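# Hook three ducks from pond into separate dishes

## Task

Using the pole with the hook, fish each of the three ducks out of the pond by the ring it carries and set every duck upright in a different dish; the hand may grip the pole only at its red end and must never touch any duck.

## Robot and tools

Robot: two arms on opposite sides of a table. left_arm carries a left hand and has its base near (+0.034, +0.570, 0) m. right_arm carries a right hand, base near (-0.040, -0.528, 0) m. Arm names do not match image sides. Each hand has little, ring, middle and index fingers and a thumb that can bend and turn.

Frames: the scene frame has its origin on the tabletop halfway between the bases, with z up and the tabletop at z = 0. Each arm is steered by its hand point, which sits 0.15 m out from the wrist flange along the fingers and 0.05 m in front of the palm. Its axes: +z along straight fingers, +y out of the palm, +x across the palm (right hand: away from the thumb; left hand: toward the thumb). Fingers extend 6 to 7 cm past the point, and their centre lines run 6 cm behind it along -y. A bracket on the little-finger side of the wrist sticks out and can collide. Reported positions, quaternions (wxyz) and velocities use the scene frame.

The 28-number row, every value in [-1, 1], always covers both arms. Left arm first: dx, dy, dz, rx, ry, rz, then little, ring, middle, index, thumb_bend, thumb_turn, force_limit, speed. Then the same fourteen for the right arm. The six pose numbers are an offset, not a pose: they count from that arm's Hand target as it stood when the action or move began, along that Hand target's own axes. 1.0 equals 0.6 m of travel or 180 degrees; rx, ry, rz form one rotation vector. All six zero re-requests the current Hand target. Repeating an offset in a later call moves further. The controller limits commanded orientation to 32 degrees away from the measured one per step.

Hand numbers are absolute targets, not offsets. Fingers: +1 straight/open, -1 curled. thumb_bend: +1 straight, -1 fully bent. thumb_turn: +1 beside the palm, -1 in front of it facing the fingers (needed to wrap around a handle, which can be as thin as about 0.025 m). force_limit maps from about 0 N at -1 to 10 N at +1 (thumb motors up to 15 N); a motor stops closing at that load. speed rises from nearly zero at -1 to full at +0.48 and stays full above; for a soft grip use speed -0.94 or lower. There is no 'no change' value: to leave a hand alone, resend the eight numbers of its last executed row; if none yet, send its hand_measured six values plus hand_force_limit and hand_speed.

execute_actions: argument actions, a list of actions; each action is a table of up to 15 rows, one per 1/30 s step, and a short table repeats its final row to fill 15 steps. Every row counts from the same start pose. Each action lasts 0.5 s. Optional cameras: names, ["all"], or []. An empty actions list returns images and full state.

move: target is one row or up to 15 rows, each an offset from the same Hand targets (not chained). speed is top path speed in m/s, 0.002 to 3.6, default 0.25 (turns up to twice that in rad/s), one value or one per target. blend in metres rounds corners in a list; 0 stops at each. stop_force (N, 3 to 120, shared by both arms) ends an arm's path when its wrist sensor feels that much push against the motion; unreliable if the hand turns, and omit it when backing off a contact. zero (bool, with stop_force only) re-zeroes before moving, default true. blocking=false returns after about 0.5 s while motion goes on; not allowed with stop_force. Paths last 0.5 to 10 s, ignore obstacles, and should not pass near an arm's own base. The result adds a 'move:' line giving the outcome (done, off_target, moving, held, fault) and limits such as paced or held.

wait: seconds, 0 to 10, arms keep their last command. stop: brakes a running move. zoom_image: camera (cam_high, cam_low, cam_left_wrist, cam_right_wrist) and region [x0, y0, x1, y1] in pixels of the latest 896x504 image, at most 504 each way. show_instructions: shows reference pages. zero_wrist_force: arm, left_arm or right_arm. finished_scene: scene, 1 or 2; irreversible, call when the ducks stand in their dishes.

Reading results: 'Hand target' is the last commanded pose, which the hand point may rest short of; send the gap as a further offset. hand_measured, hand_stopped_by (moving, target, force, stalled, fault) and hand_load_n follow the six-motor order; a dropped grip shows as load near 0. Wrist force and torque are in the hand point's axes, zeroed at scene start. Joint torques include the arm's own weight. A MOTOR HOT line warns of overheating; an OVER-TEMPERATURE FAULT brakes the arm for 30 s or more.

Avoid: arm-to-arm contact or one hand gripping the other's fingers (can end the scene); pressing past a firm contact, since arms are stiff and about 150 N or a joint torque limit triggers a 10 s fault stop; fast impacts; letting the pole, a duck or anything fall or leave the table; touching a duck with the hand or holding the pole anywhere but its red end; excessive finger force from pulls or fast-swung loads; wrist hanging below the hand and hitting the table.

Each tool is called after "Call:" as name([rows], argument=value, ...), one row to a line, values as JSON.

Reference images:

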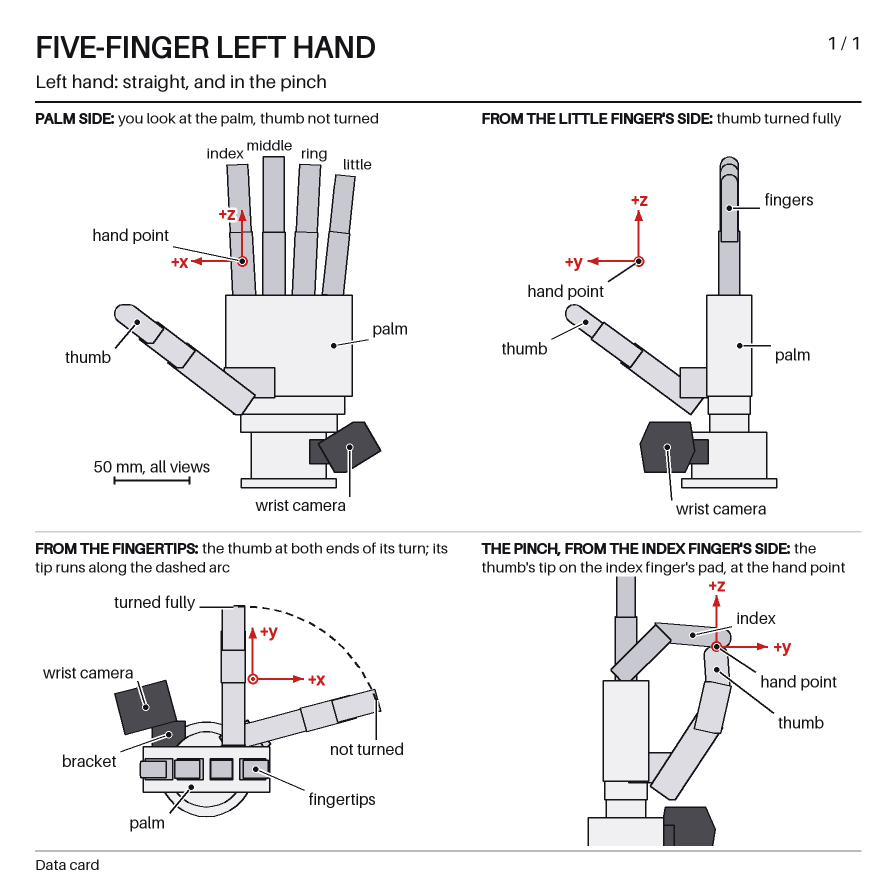

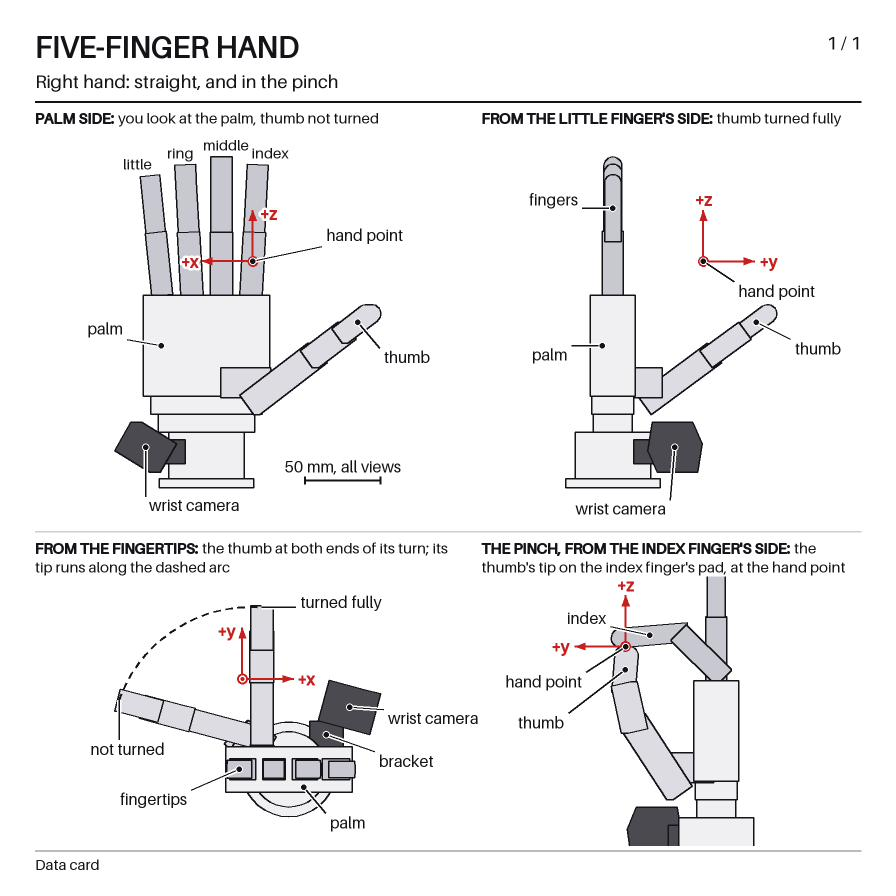

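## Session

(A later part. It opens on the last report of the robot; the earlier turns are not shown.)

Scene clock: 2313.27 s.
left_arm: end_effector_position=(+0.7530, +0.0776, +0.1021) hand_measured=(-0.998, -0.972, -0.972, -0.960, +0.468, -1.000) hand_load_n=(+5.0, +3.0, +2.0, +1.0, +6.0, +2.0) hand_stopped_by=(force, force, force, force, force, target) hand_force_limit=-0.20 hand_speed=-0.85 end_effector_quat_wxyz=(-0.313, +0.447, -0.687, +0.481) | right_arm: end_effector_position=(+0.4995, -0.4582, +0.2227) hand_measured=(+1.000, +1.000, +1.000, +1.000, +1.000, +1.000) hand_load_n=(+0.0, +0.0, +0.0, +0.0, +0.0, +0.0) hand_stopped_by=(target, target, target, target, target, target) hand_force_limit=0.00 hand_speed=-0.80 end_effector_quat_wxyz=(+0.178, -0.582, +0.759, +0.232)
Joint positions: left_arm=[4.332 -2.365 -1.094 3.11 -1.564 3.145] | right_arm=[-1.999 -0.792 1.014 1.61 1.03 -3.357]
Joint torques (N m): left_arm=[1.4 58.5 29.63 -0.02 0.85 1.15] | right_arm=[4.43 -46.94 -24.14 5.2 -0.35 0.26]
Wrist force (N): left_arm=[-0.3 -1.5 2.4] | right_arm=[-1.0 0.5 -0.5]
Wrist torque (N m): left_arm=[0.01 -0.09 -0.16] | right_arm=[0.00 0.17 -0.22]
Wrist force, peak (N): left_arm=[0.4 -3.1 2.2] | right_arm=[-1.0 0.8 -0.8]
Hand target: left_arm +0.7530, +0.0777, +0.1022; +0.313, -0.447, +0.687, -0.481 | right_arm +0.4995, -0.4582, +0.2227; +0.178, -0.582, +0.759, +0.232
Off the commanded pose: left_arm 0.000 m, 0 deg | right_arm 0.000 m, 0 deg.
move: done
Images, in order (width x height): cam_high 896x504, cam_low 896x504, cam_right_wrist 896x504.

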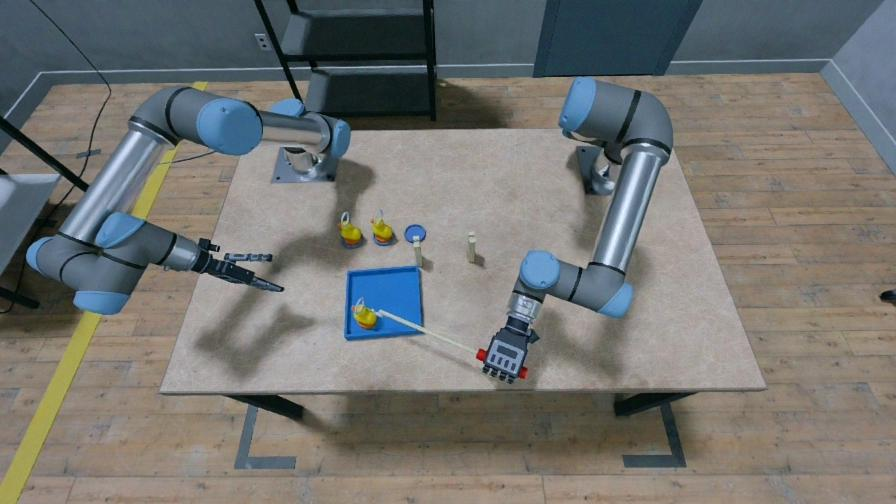

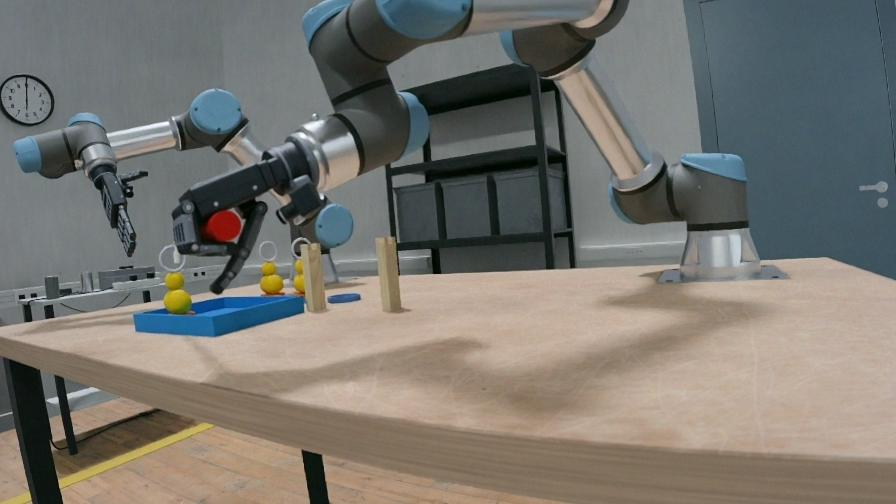

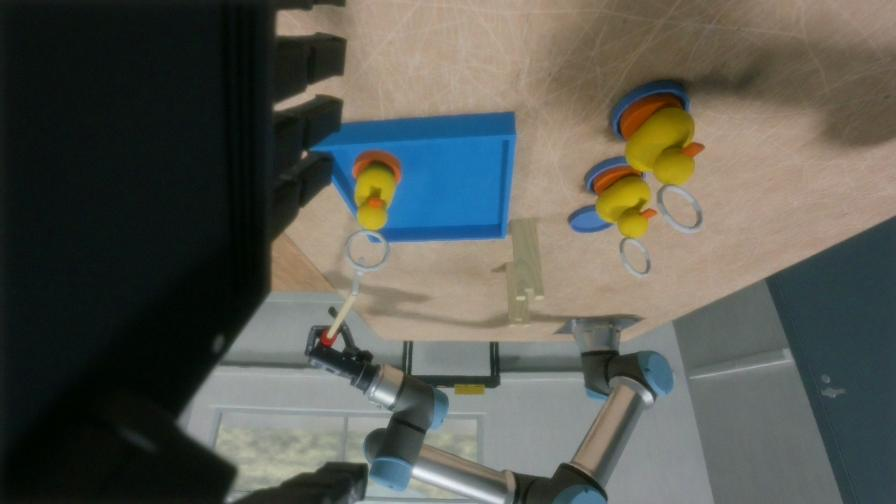

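Call:
move(target=[0.0858, -0.0005, 0.0012, 0, 0, 0, -1, -1, -1, -1, -1, -1, -0.2, -0.85, 0, 0, 0, 0, 0, 0, 1, 1, 1, 1, 1, 1, 0, -0.8], speed=0.06, cameras=["cam_high", "cam_low", "cam_right_wrist"])

Call:
zoom_image(camera="cam_right_wrist", region=[310, 210, 410, 310])

Call:
zoom_image(camera="cam_high", region=[340, 285, 400, 335])

Call:
zoom_image(camera="cam_low", region=[140, 220, 210, 290])

Scene clock: 2341.50 s.
left_arm: end_effector_position=(+0.7328, +0.0302, +0.1021) hand_measured=(-0.998, -0.972, -0.972, -0.960, +0.468, -1.000) hand_load_n=(+5.0, +3.0, +2.5, +1.0, +6.5, +2.0) hand_stopped_by=(force, force, force, force, force, target) hand_force_limit=-0.20 hand_speed=-0.85 end_effector_quat_wxyz=(-0.313, +0.447, -0.687, +0.481) end_effector_velocity=(+0.001, +0.001, +0.001) end_effector_angular_velocity=(-0.001, -0.001, -0.002) | right_arm: end_effector_position=(+0.4995, -0.4582, +0.2227) hand_measured=(+1.000, +1.000, +1.000, +1.000, +1.000, +1.000) hand_load_n=(+0.0, +0.0, +0.0, +0.0, +0.0, +0.5) hand_stopped_by=(target, target, target, target, target, target) hand_force_limit=0.00 hand_speed=-0.80 end_effector_quat_wxyz=(+0.178, -0.582, +0.759, +0.232)
Joint positions: left_arm=[4.253 -2.399 -1.032 3.081 -1.638 3.117] | right_arm=[-1.999 -0.792 1.014 1.61 1.03 -3.357]
Joint velocities: left_arm=[0.003 0.001 -0.001 0.001 0.005 0.001] | right_arm=[within noise]
Joint torques (N m): left_arm=[12.31 59.77 8.14 2.37 1.38 1.17] | right_arm=[4.96 -48.16 -25.61 5.07 -0.25 0.38]
Wrist force (N): left_arm=[0.0 -1.4 2.5] | right_arm=[-0.8 0.5 -0.7]
Wrist torque (N m): left_arm=[0.06 -0.13 -0.10] | right_arm=[0.02 0.15 -0.20]
Wrist force, peak (N): left_arm=[0.6 -1.7 2.9] | right_arm=[-0.9 0.8 -0.9]
Hand target: left_arm +0.7329, +0.0303, +0.1022; +0.313, -0.447, +0.687, -0.481 | right_arm +0.4995, -0.4582, +0.2227; +0.178, -0.582, +0.759, +0.232
Off the commanded pose: left_arm 0.000 m, 0 deg | right_arm 0.000 m, 0 deg.
move: done
Images, in order (width x height): cam_high 896x504, cam_low 896x504, cam_right_wrist 896x504.

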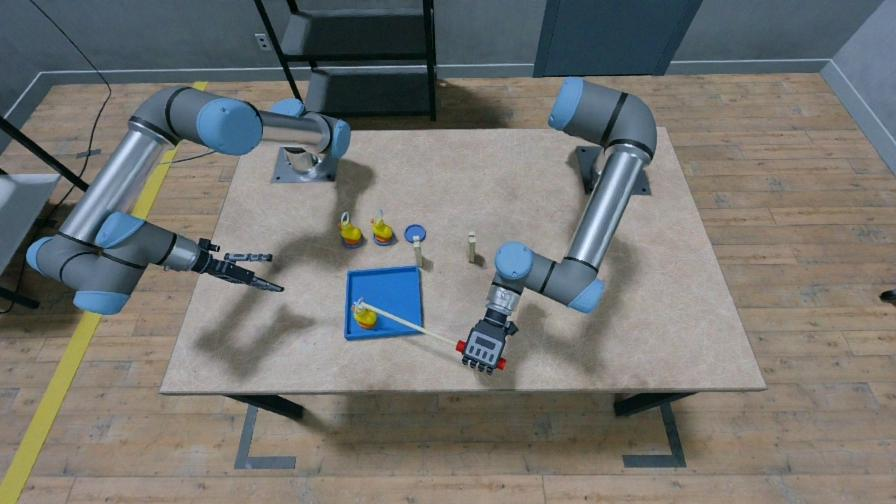

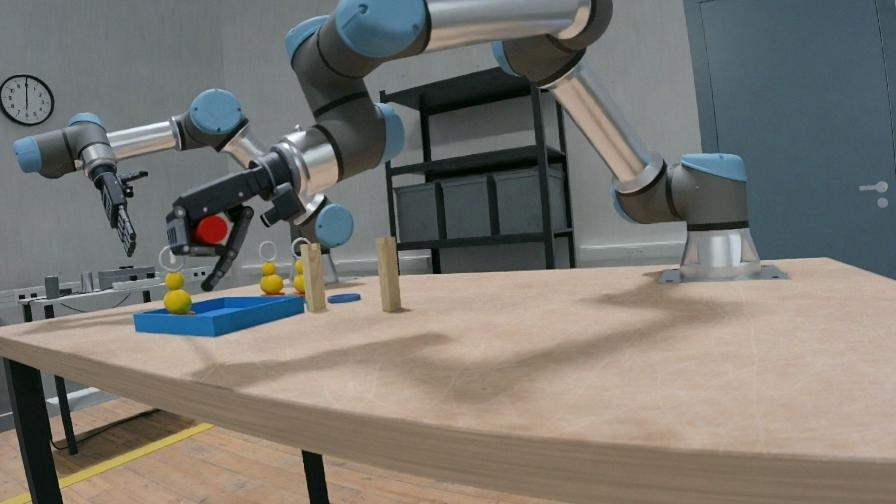

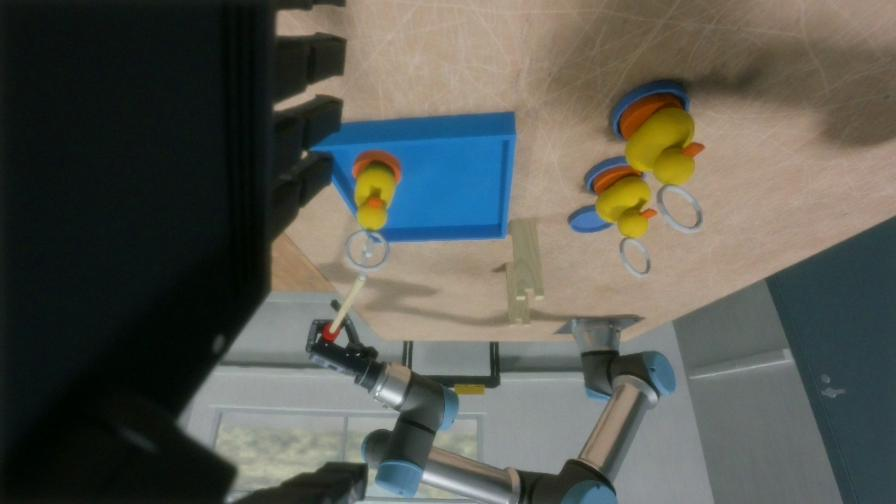

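Scaled by 5.040 from the camera's 896x504 image, which has a finer 1280x720 frame.

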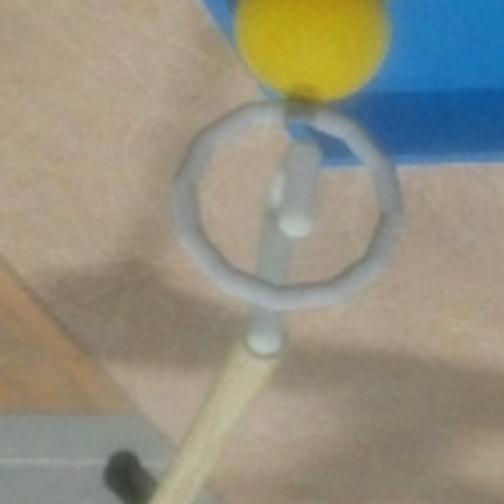

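Scaled by 8.400 from the camera's 896x504 image, which has a finer 1280x720 frame.

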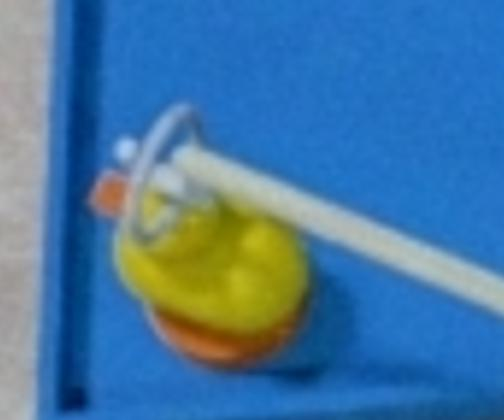

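Scaled by 7.200 from the camera's 896x504 image, which has a finer 1280x720 frame.

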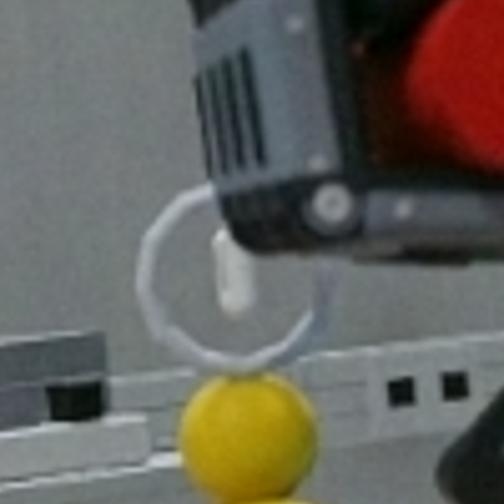

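Call:
move(target=[0, -0.2631, -0.0958, 0, 0, 0, -1, -1, -1, -1, -1, -1, -0.2, -0.85, 0, 0, 0, 0, 0, 0, 1, 1, 1, 1, 1, 1, 0, -0.8], speed=0.06, cameras=["cam_low", "cam_right_wrist"])

Scene clock: 2357.60 s.
left_arm: end_effector_position=(+0.7329, +0.0302, +0.2701) hand_measured=(-0.998, -0.972, -0.972, -0.960, +0.468, -1.000) hand_load_n=(+5.0, +3.0, +2.0, +1.0, +6.5, +2.0) hand_stopped_by=(force, force, force, force, force, target) hand_force_limit=-0.20 hand_speed=-0.85 end_effector_quat_wxyz=(-0.313, +0.447, -0.687, +0.481) | right_arm: end_effector_position=(+0.4995, -0.4582, +0.2227) hand_measured=(+1.000, +1.000, +1.000, +1.000, +1.000, +1.000) hand_load_n=(+0.0, +0.0, +0.0, +0.0, +0.0, +0.0) hand_stopped_by=(target, target, target, target, target, target) hand_force_limit=0.00 hand_speed=-0.80 end_effector_quat_wxyz=(+0.178, -0.582, +0.759, +0.232)
Joint positions: left_arm=[4.253 -2.351 -0.685 2.686 -1.638 3.118] | right_arm=[-1.999 -0.792 1.014 1.61 1.03 -3.357]
Joint torques (N m): left_arm=[-10.47 51.92 8.53 3.06 -0.73 -1.24] | right_arm=[5.02 -47.75 -24.79 5.36 -0.01 0.11]
Wrist force (N): left_arm=[0.3 -0.7 2.9] | right_arm=[-0.6 0.9 -0.7]
Wrist torque (N m): left_arm=[0.06 -0.25 0.13] | right_arm=[0.08 0.11 -0.18]
Wrist force, peak (N): left_arm=[0.2 -1.9 2.8] | right_arm=[-1.0 0.9 -0.8]
Hand target: left_arm +0.7328, +0.0302, +0.2702; +0.313, -0.447, +0.687, -0.481 | right_arm +0.4995, -0.4582, +0.2227; +0.178, -0.582, +0.759, +0.232
Off the commanded pose: left_arm 0.000 m, 0 deg | right_arm 0.000 m, 0 deg.
move: done
Images, in order (width x height): cam_low 896x504, cam_right_wrist 896x504.

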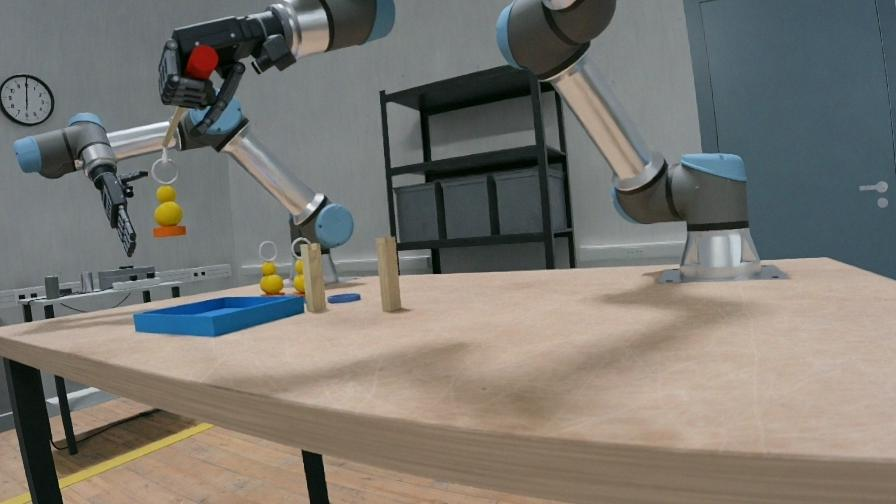

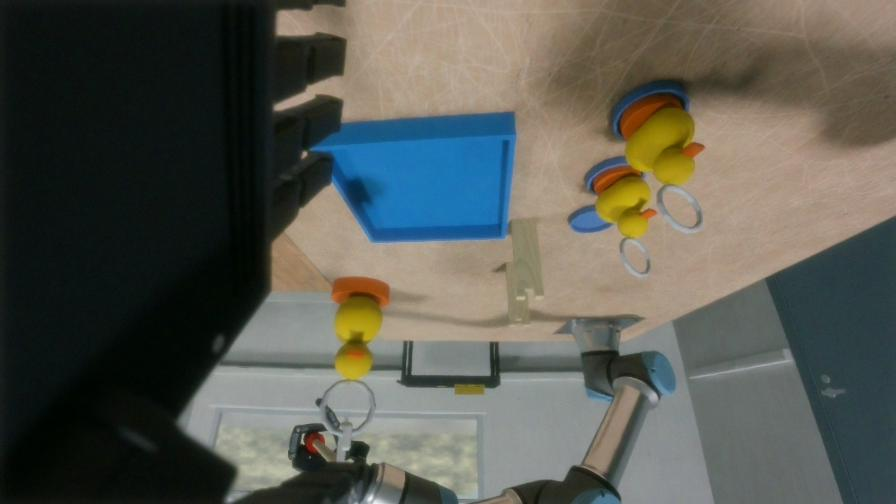

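Call:
move(target=[0.0817, 0.1067, -0.2928, 0, 0.1357, 0.0494, -1, -1, -1, -1, -1, -1, -0.2, -0.85, 0, 0, 0, 0, 0, 0, 1, 1, 1, 1, 1, 1, 0, -0.8], speed=0.12, cameras=["cam_high", "cam_low", "cam_right_wrist"])

Call:
zoom_image(camera="cam_high", region=[360, 165, 450, 255])

Call:
zoom_image(camera="cam_low", region=[240, 150, 400, 310])

Scene clock: 2382.63 s.
left_arm: end_effector_position=(+0.5422, +0.0612, +0.2701) hand_measured=(-0.998, -0.972, -0.972, -0.960, +0.468, -1.000) hand_load_n=(+5.0, +3.0, +2.0, +1.5, +6.5, +2.0) hand_stopped_by=(force, force, force, force, force, target) hand_force_limit=-0.20 hand_speed=-0.85 end_effector_quat_wxyz=(-0.197, +0.281, -0.770, +0.539) | right_arm: end_effector_position=(+0.4995, -0.4582, +0.2227) hand_measured=(+1.000, +1.000, +1.000, +1.000, +1.000, +1.000) hand_load_n=(+0.0, +0.0, +0.0, +0.0, +0.0, +0.0) hand_stopped_by=(target, target, target, target, target, target) hand_force_limit=0.00 hand_speed=-0.80 end_effector_quat_wxyz=(+0.178, -0.582, +0.759, +0.232)
Joint positions: left_arm=[4.315 -1.913 -1.378 2.907 -1.156 3.304] | right_arm=[-1.999 -0.792 1.014 1.61 1.03 -3.357]
Joint torques (N m): left_arm=[-10.18 29.58 26.23 -0.86 0.36 -2.17] | right_arm=[5.34 -48.74 -24.21 4.92 -0.12 0.63]
Wrist force (N): left_arm=[0.1 -0.6 3.1] | right_arm=[-0.9 0.8 -0.8]
Wrist torque (N m): left_arm=[0.06 -0.16 0.03] | right_arm=[0.07 0.15 -0.20]
Wrist force, peak (N): left_arm=[0.2 -0.9 4.1] | right_arm=[-0.9 1.1 -0.8]
Hand target: left_arm +0.5420, +0.0611, +0.2701; +0.197, -0.281, +0.770, -0.539 | right_arm +0.4995, -0.4582, +0.2227; +0.178, -0.582, +0.759, +0.232
Off the commanded pose: left_arm 0.000 m, 0 deg | right_arm 0.000 m, 0 deg.
move: done
Images, in order (width x height): cam_high 896x504, cam_low 896x504, cam_right_wrist 896x504.

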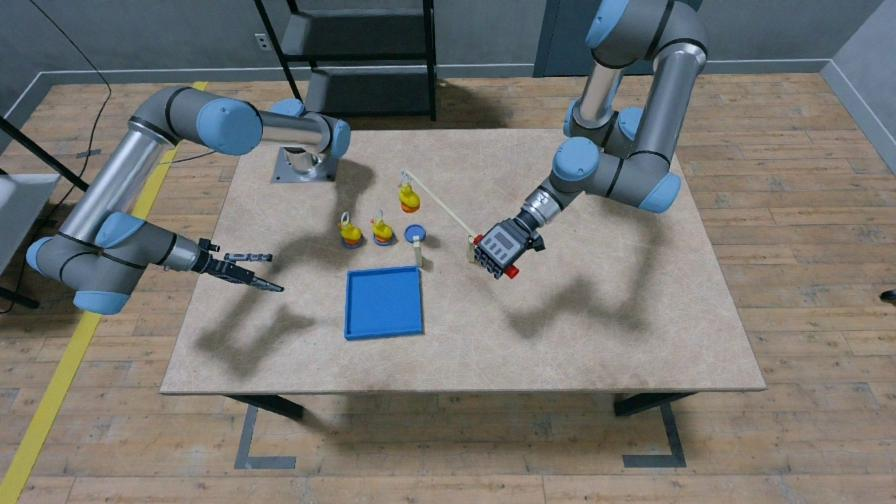

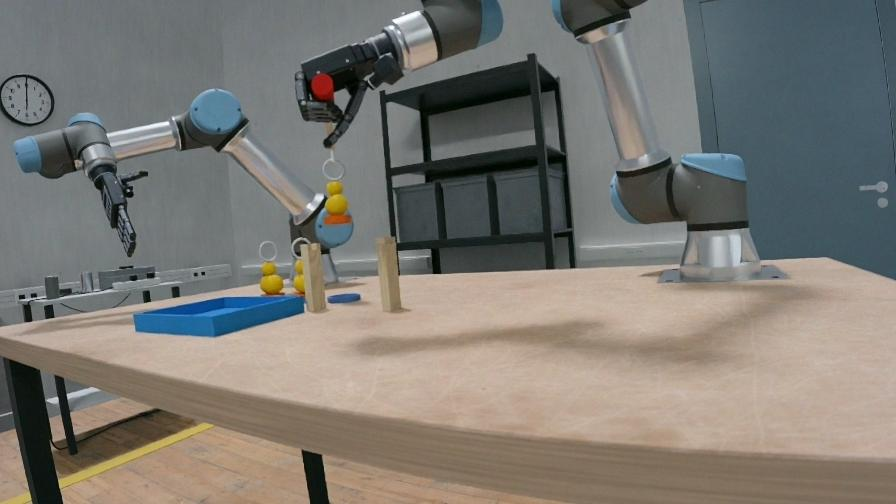

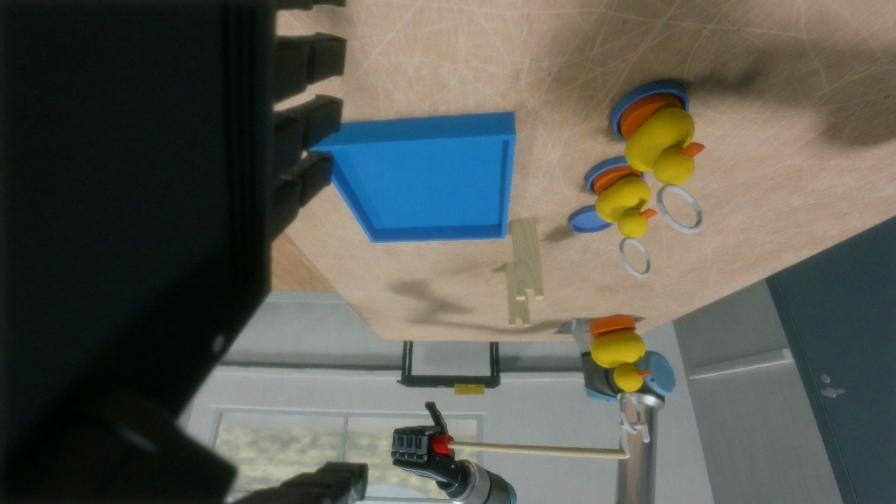

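Scaled by 5.600 from the camera's 896x504 image, which has a finer 1280x720 frame.

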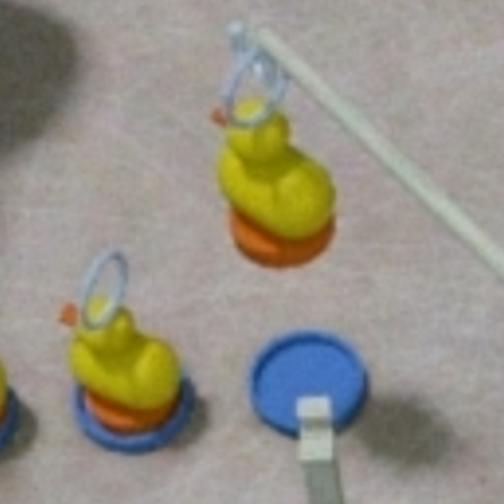

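Scaled by 3.150 from the camera's 896x504 image, which has a finer 1280x720 frame.

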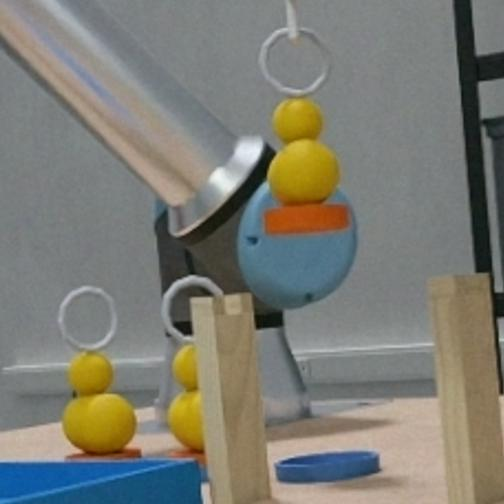

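Call:
move(target=[-0.0018, 0.206, 0.0673, 0, 0, 0, -1, -1, -1, -1, -1, -1, -0.2, -0.85, 0, 0, 0, 0, 0, 0, 1, 1, 1, 1, 1, 1, 0, -0.8], speed=0.09, cameras=["cam_high", "cam_low", "cam_right_wrist"])

Call:
zoom_image(camera="cam_right_wrist", region=[540, 160, 680, 300])

Call:
zoom_image(camera="cam_high", region=[385, 190, 455, 255])

Call:
zoom_image(camera="cam_low", region=[290, 190, 400, 310])

Scene clock: 2425.53 s.
left_arm: end_effector_position=(+0.5401, +0.0652, +0.1400) hand_measured=(-0.998, -0.972, -0.972, -0.960, +0.468, -1.000) hand_load_n=(+4.5, +3.0, +2.0, +1.0, +6.0, +2.0) hand_stopped_by=(force, force, force, force, force, target) hand_force_limit=-0.20 hand_speed=-0.85 end_effector_quat_wxyz=(-0.197, +0.281, -0.770, +0.539) | right_arm: end_effector_position=(+0.4995, -0.4582, +0.2227) hand_measured=(+1.000, +1.000, +1.000, +1.000, +1.000, +1.000) hand_load_n=(+0.0, +0.0, +0.0, +0.0, +0.0, +0.0) hand_stopped_by=(target, target, target, target, target, target) hand_force_limit=0.00 hand_speed=-0.80 end_effector_quat_wxyz=(+0.178, -0.582, +0.759, +0.232)
Joint positions: left_arm=[4.321 -1.996 -1.608 3.22 -1.15 3.306] | right_arm=[-1.999 -0.792 1.014 1.61 1.03 -3.357]
Joint torques (N m): left_arm=[6.67 45.09 28.59 -0.2 1.12 -1.16] | right_arm=[4.15 -48.91 -25.27 5.15 -0.12 0.61]
Wrist force (N): left_arm=[-0.1 -0.8 2.9] | right_arm=[-0.7 0.8 -0.6]
Wrist torque (N m): left_arm=[0.04 -0.14 -0.03] | right_arm=[0.06 0.13 -0.19]
Wrist force, peak (N): left_arm=[0.2 -1.3 3.2] | right_arm=[-1.0 0.8 -1.0]
Hand target: left_arm +0.5401, +0.0652, +0.1401; +0.197, -0.281, +0.770, -0.539 | right_arm +0.4995, -0.4582, +0.2227; +0.178, -0.582, +0.759, +0.232
Off the commanded pose: left_arm 0.000 m, 0 deg | right_arm 0.000 m, 0 deg.
move: done
Images, in order (width x height): cam_high 896x504, cam_low 896x504, cam_right_wrist 896x504.

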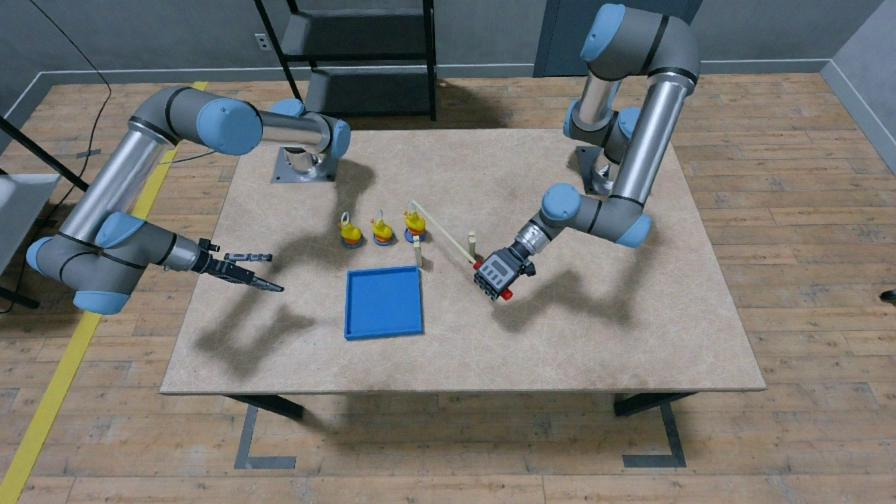

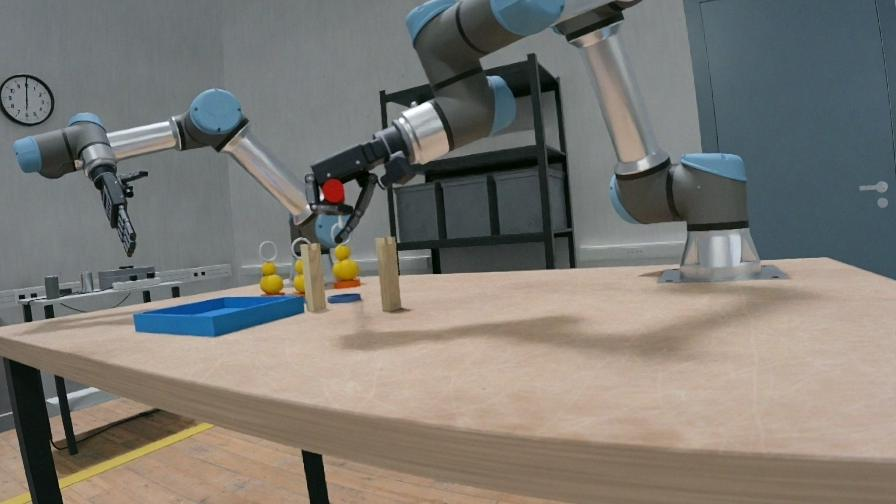

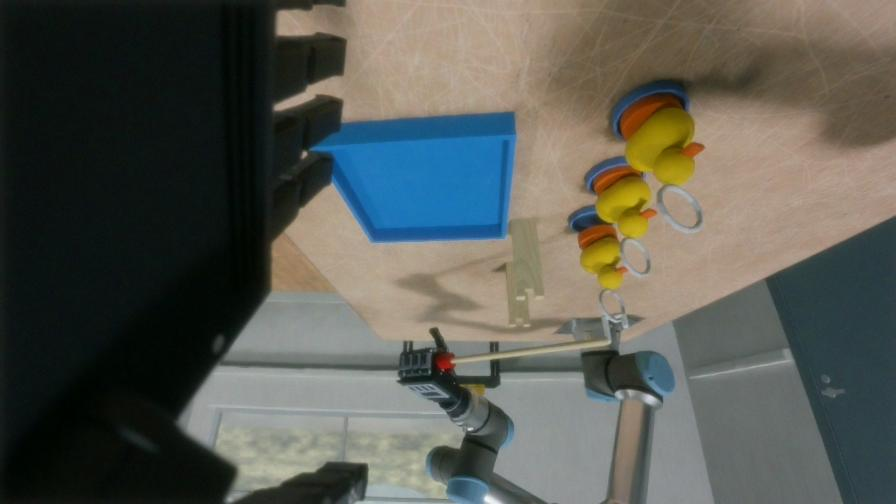

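Scaled by 3.600 from the camera's 896x504 image, which has a finer 1280x720 frame.

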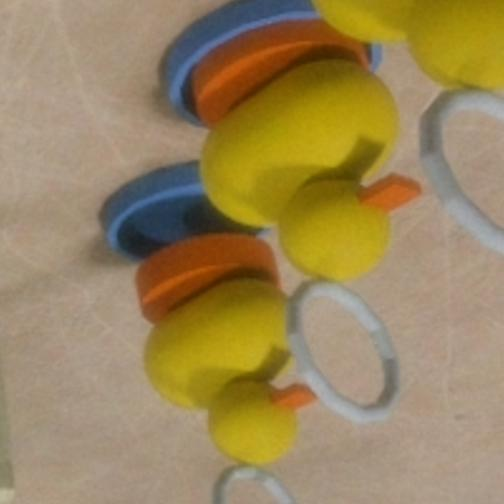

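Scaled by 7.200 from the camera's 896x504 image, which has a finer 1280x720 frame.

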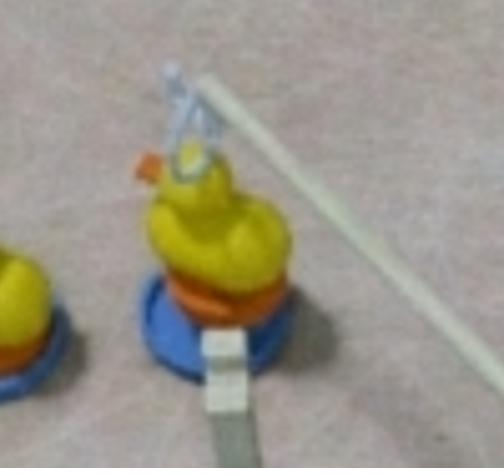

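Scaled by 4.200 from the camera's 896x504 image, which has a finer 1280x720 frame.

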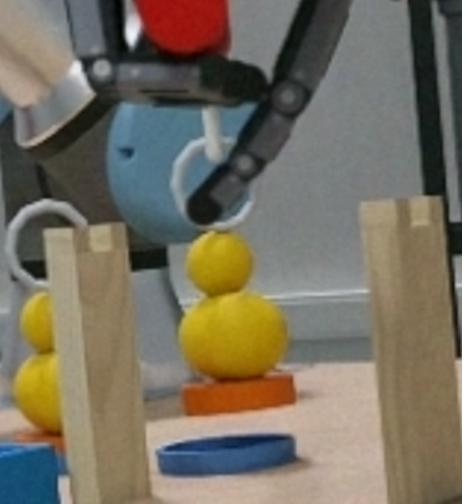

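Call:
move(target=[0.004, 0.0192, 0.0162, 0, 0, 0, -1, -1, -1, -1, -1, -1, -0.2, -0.85, 0, 0, 0, 0, 0, 0, 1, 1, 1, 1, 1, 1, 0, -0.8], speed=0.04, cameras=["cam_high", "cam_low", "cam_right_wrist"])

Call:
zoom_image(camera="cam_right_wrist", region=[540, 160, 680, 300])

Call:
zoom_image(camera="cam_high", region=[385, 190, 455, 255])

Call:
zoom_image(camera="cam_low", region=[290, 190, 400, 310])

Scene clock: 2446.20 s.
left_arm: end_effector_position=(+0.5416, +0.0596, +0.1258) hand_measured=(-0.998, -0.972, -0.972, -0.960, +0.468, -1.000) hand_load_n=(+5.0, +3.0, +2.0, +1.0, +6.5, +2.0) hand_stopped_by=(force, force, force, force, force, target) hand_force_limit=-0.20 hand_speed=-0.85 end_effector_quat_wxyz=(-0.197, +0.281, -0.770, +0.539) end_effector_velocity=(-0.001, +0.000, +0.002) end_effector_angular_velocity=(-0.001, +0.002, -0.001) | right_arm: end_effector_position=(+0.4995, -0.4582, +0.2227) hand_measured=(+1.000, +1.000, +1.000, +1.000, +1.000, +1.000) hand_load_n=(+0.5, +0.0, +0.0, +0.0, +0.0, +0.0) hand_stopped_by=(target, target, target, target, target, target) hand_force_limit=0.00 hand_speed=-0.80 end_effector_quat_wxyz=(+0.178, -0.582, +0.759, +0.232)
Joint positions: left_arm=[4.312 -2.021 -1.611 3.249 -1.158 3.302] | right_arm=[-1.999 -0.792 1.014 1.61 1.03 -3.357]
Joint velocities: left_arm=[0.001 0.003 0.001 -0.005 0.002 -0.001] | right_arm=[within noise]
Joint torques (N m): left_arm=[2.38 46.79 9.08 -1.21 0.49 -1.39] | right_arm=[4.8 -50.07 -24.51 5.21 -0.15 0.78]
Wrist force (N): left_arm=[0.3 -0.7 2.8] | right_arm=[-0.8 0.8 -0.9]
Wrist torque (N m): left_arm=[0.05 -0.20 0.14] | right_arm=[0.07 0.15 -0.20]
Wrist force, peak (N): left_arm=[0.2 -1.2 3.2] | right_arm=[-0.8 0.9 -0.9]
Hand target: left_arm +0.5416, +0.0597, +0.1260; +0.197, -0.281, +0.770, -0.539 | right_arm +0.4995, -0.4582, +0.2227; +0.178, -0.582, +0.759, +0.232
Off the commanded pose: left_arm 0.000 m, 0 deg | right_arm 0.000 m, 0 deg.
move: done
Images, in order (width x height): cam_high 896x504, cam_low 896x504, cam_right_wrist 896x504.

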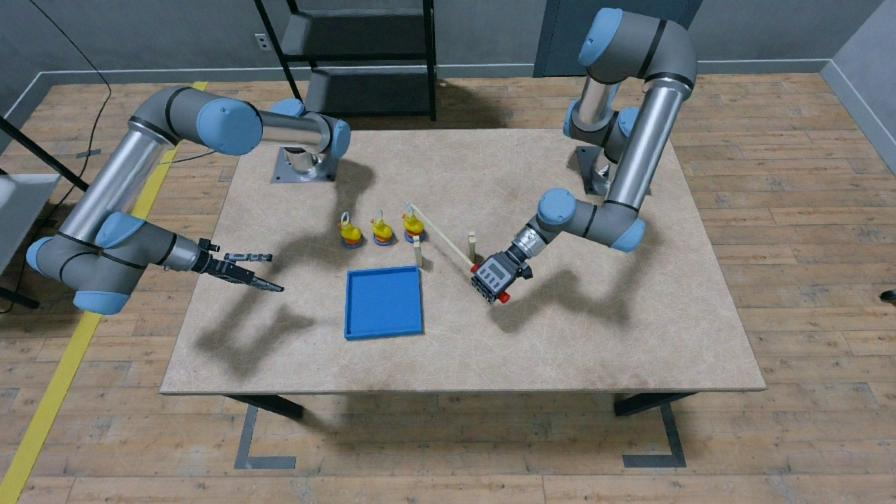

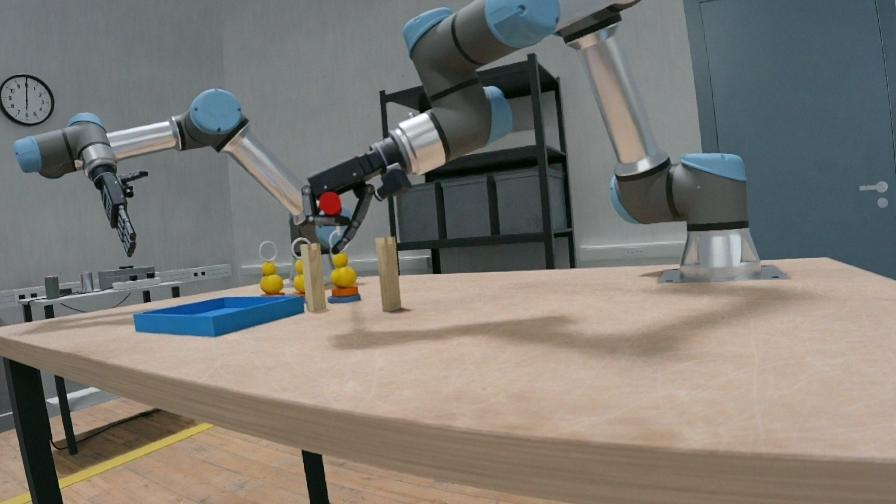

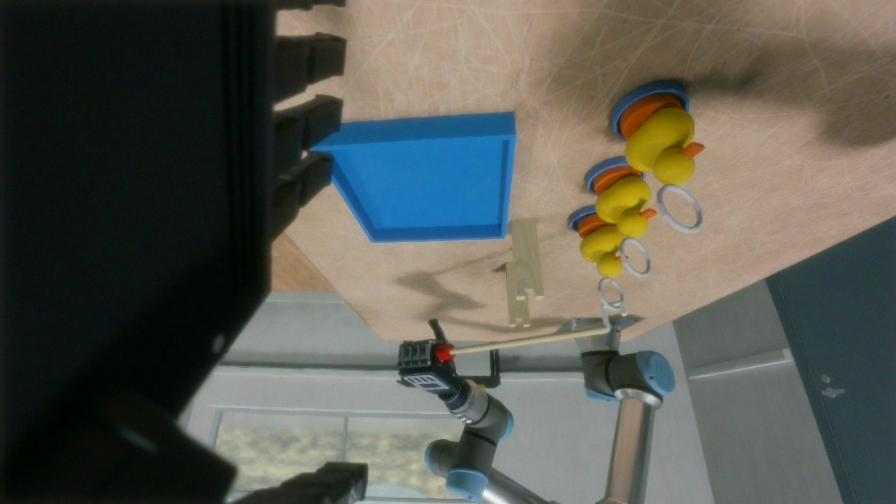

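Scaled by 3.600 from the camera's 896x504 image, which has a finer 1280x720 frame.

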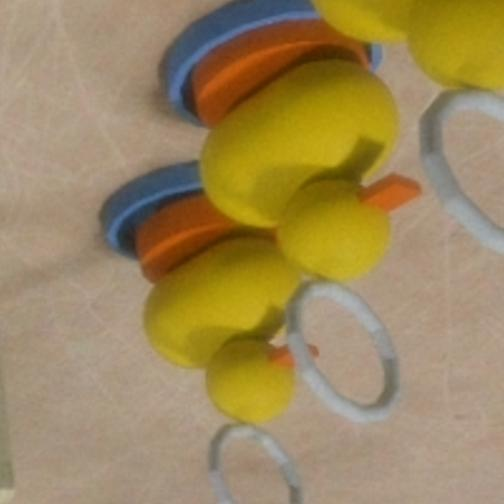

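Scaled by 7.200 from the camera's 896x504 image, which has a finer 1280x720 frame.

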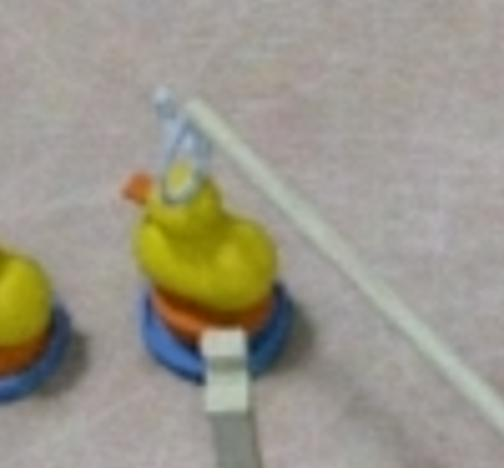

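Scaled by 4.200 from the camera's 896x504 image, which has a finer 1280x720 frame.

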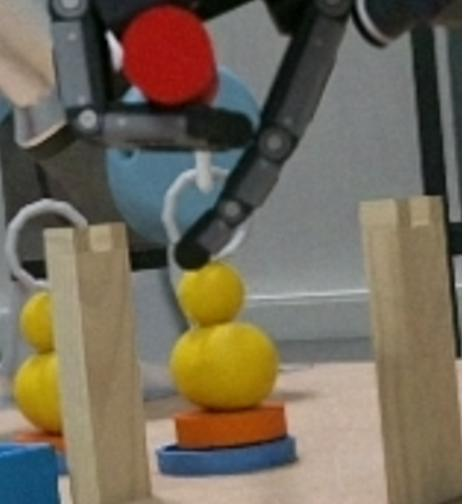

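Call:
move(target=[-0.0051, 0.0142, 0.0097, 0, 0, 0, -1, -1, -1, -1, -1, -1, -0.2, -0.85, 0, 0, 0, 0, 0, 0, 1, 1, 1, 1, 1, 1, 0, -0.8], speed=0.03, cameras=["cam_high", "cam_low", "cam_right_wrist"])

Call:
zoom_image(camera="cam_right_wrist", region=[540, 160, 680, 340])

Call:
zoom_image(camera="cam_high", region=[385, 190, 455, 255])

Call:
zoom_image(camera="cam_low", region=[290, 190, 400, 310])

Scene clock: 2468.07 s.
left_arm: end_effector_position=(+0.5457, +0.0597, +0.1158) hand_measured=(-0.998, -0.972, -0.972, -0.960, +0.468, -1.000) hand_load_n=(+5.0, +3.0, +2.0, +0.5, +6.5, +2.0) hand_stopped_by=(force, force, force, force, force, target) hand_force_limit=-0.20 hand_speed=-0.85 end_effector_quat_wxyz=(-0.197, +0.281, -0.770, +0.539) | right_arm: end_effector_position=(+0.4995, -0.4582, +0.2227) hand_measured=(+1.000, +1.000, +1.000, +1.000, +1.000, +1.000) hand_load_n=(+0.0, +0.5, +0.0, +0.0, +0.0, +0.0) hand_stopped_by=(target, target, target, target, target, target) hand_force_limit=0.00 hand_speed=-0.80 end_effector_quat_wxyz=(+0.178, -0.582, +0.759, +0.232)
Joint positions: left_arm=[4.316 -2.039 -1.612 3.268 -1.155 3.304] | right_arm=[-1.999 -0.792 1.014 1.61 1.03 -3.357]
Joint torques (N m): left_arm=[5.7 45.98 7.16 -1.15 1.28 1.51] | right_arm=[4.89 -49.83 -24.2 5.03 -0.13 1.03]
Wrist force (N): left_arm=[0.1 -1.7 2.9] | right_arm=[-0.9 0.8 -0.7]
Wrist torque (N m): left_arm=[-0.04 -0.13 -0.17] | right_arm=[0.06 0.16 -0.20]
Wrist force, peak (N): left_arm=[0.1 -1.6 3.3] | right_arm=[-0.9 0.9 -1.0]
Hand target: left_arm +0.5456, +0.0597, +0.1160; +0.197, -0.281, +0.770, -0.539 | right_arm +0.4995, -0.4582, +0.2227; +0.178, -0.582, +0.759, +0.232
Off the commanded pose: left_arm 0.000 m, 0 deg | right_arm 0.000 m, 0 deg.
move: done
Images, in order (width x height): cam_high 896x504, cam_low 896x504, cam_right_wrist 896x504.

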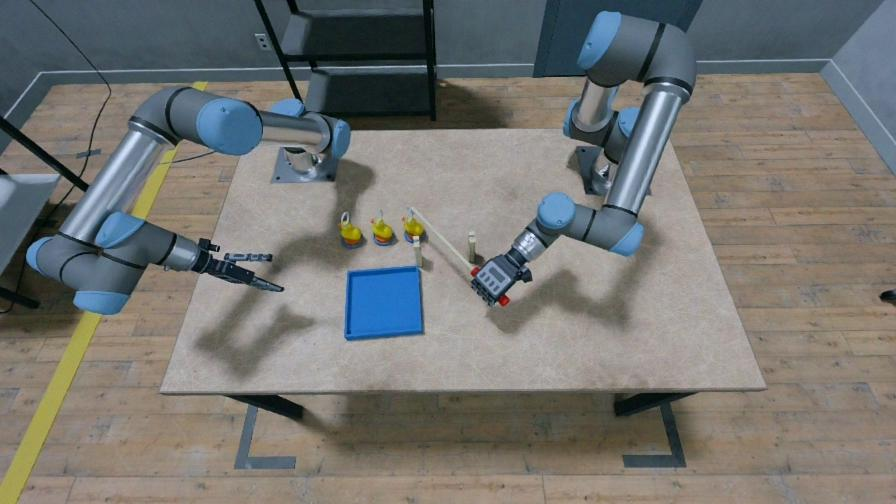

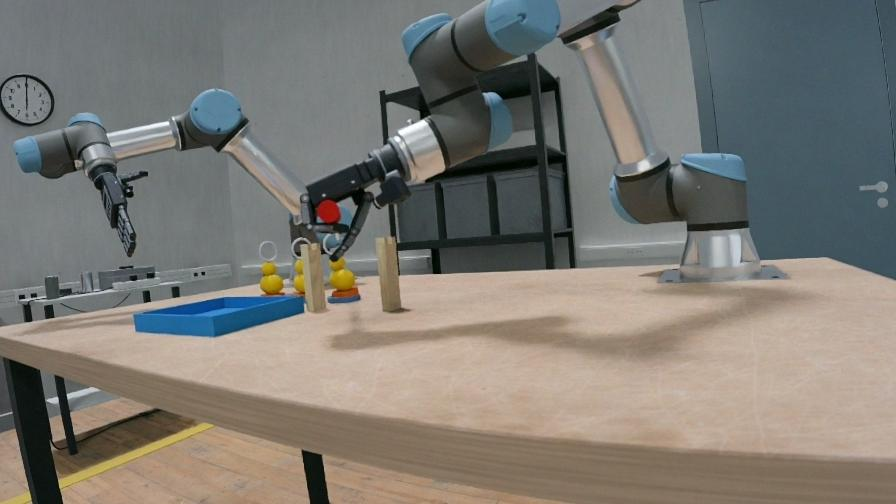

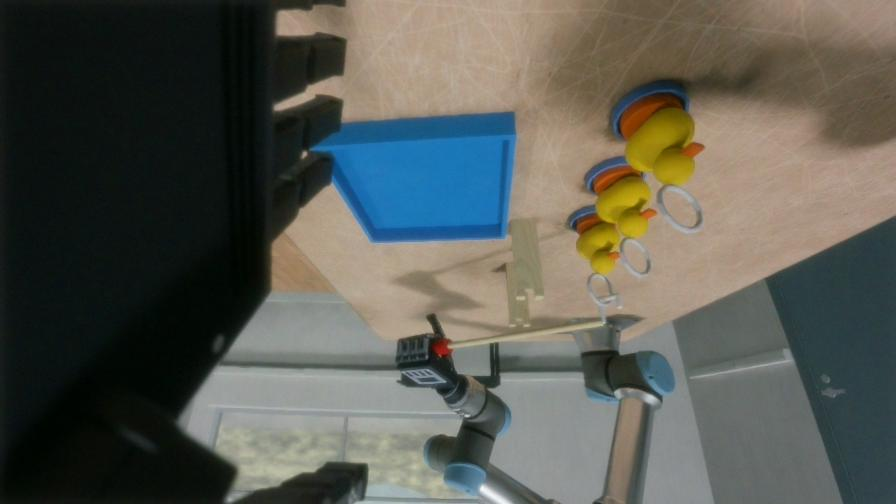

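Scaled by 2.800 from the camera's 896x504 image, which has a finer 1280x720 frame.

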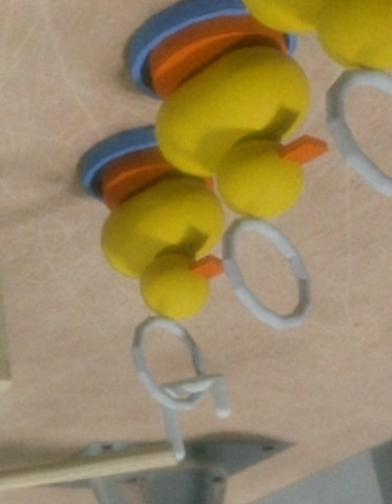

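Scaled by 7.200 from the camera's 896x504 image, which has a finer 1280x720 frame.

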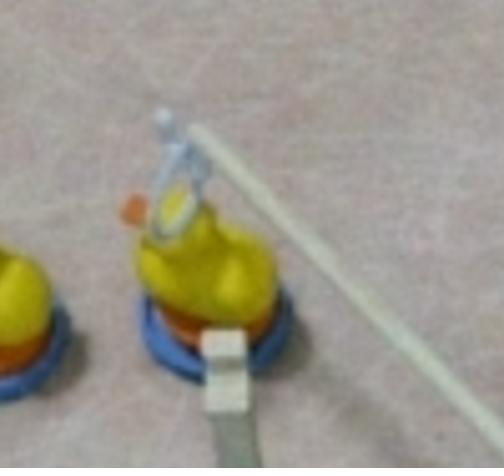

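Scaled by 4.200 from the camera's 896x504 image, which has a finer 1280x720 frame.

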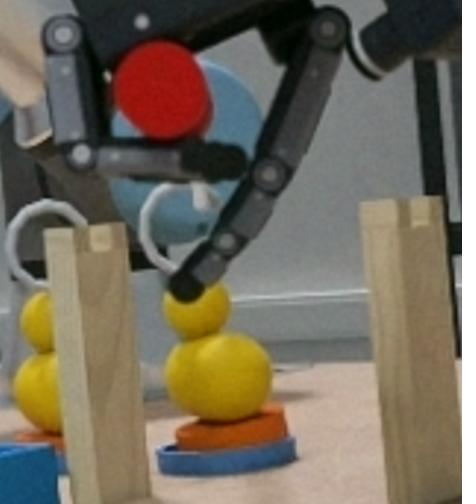

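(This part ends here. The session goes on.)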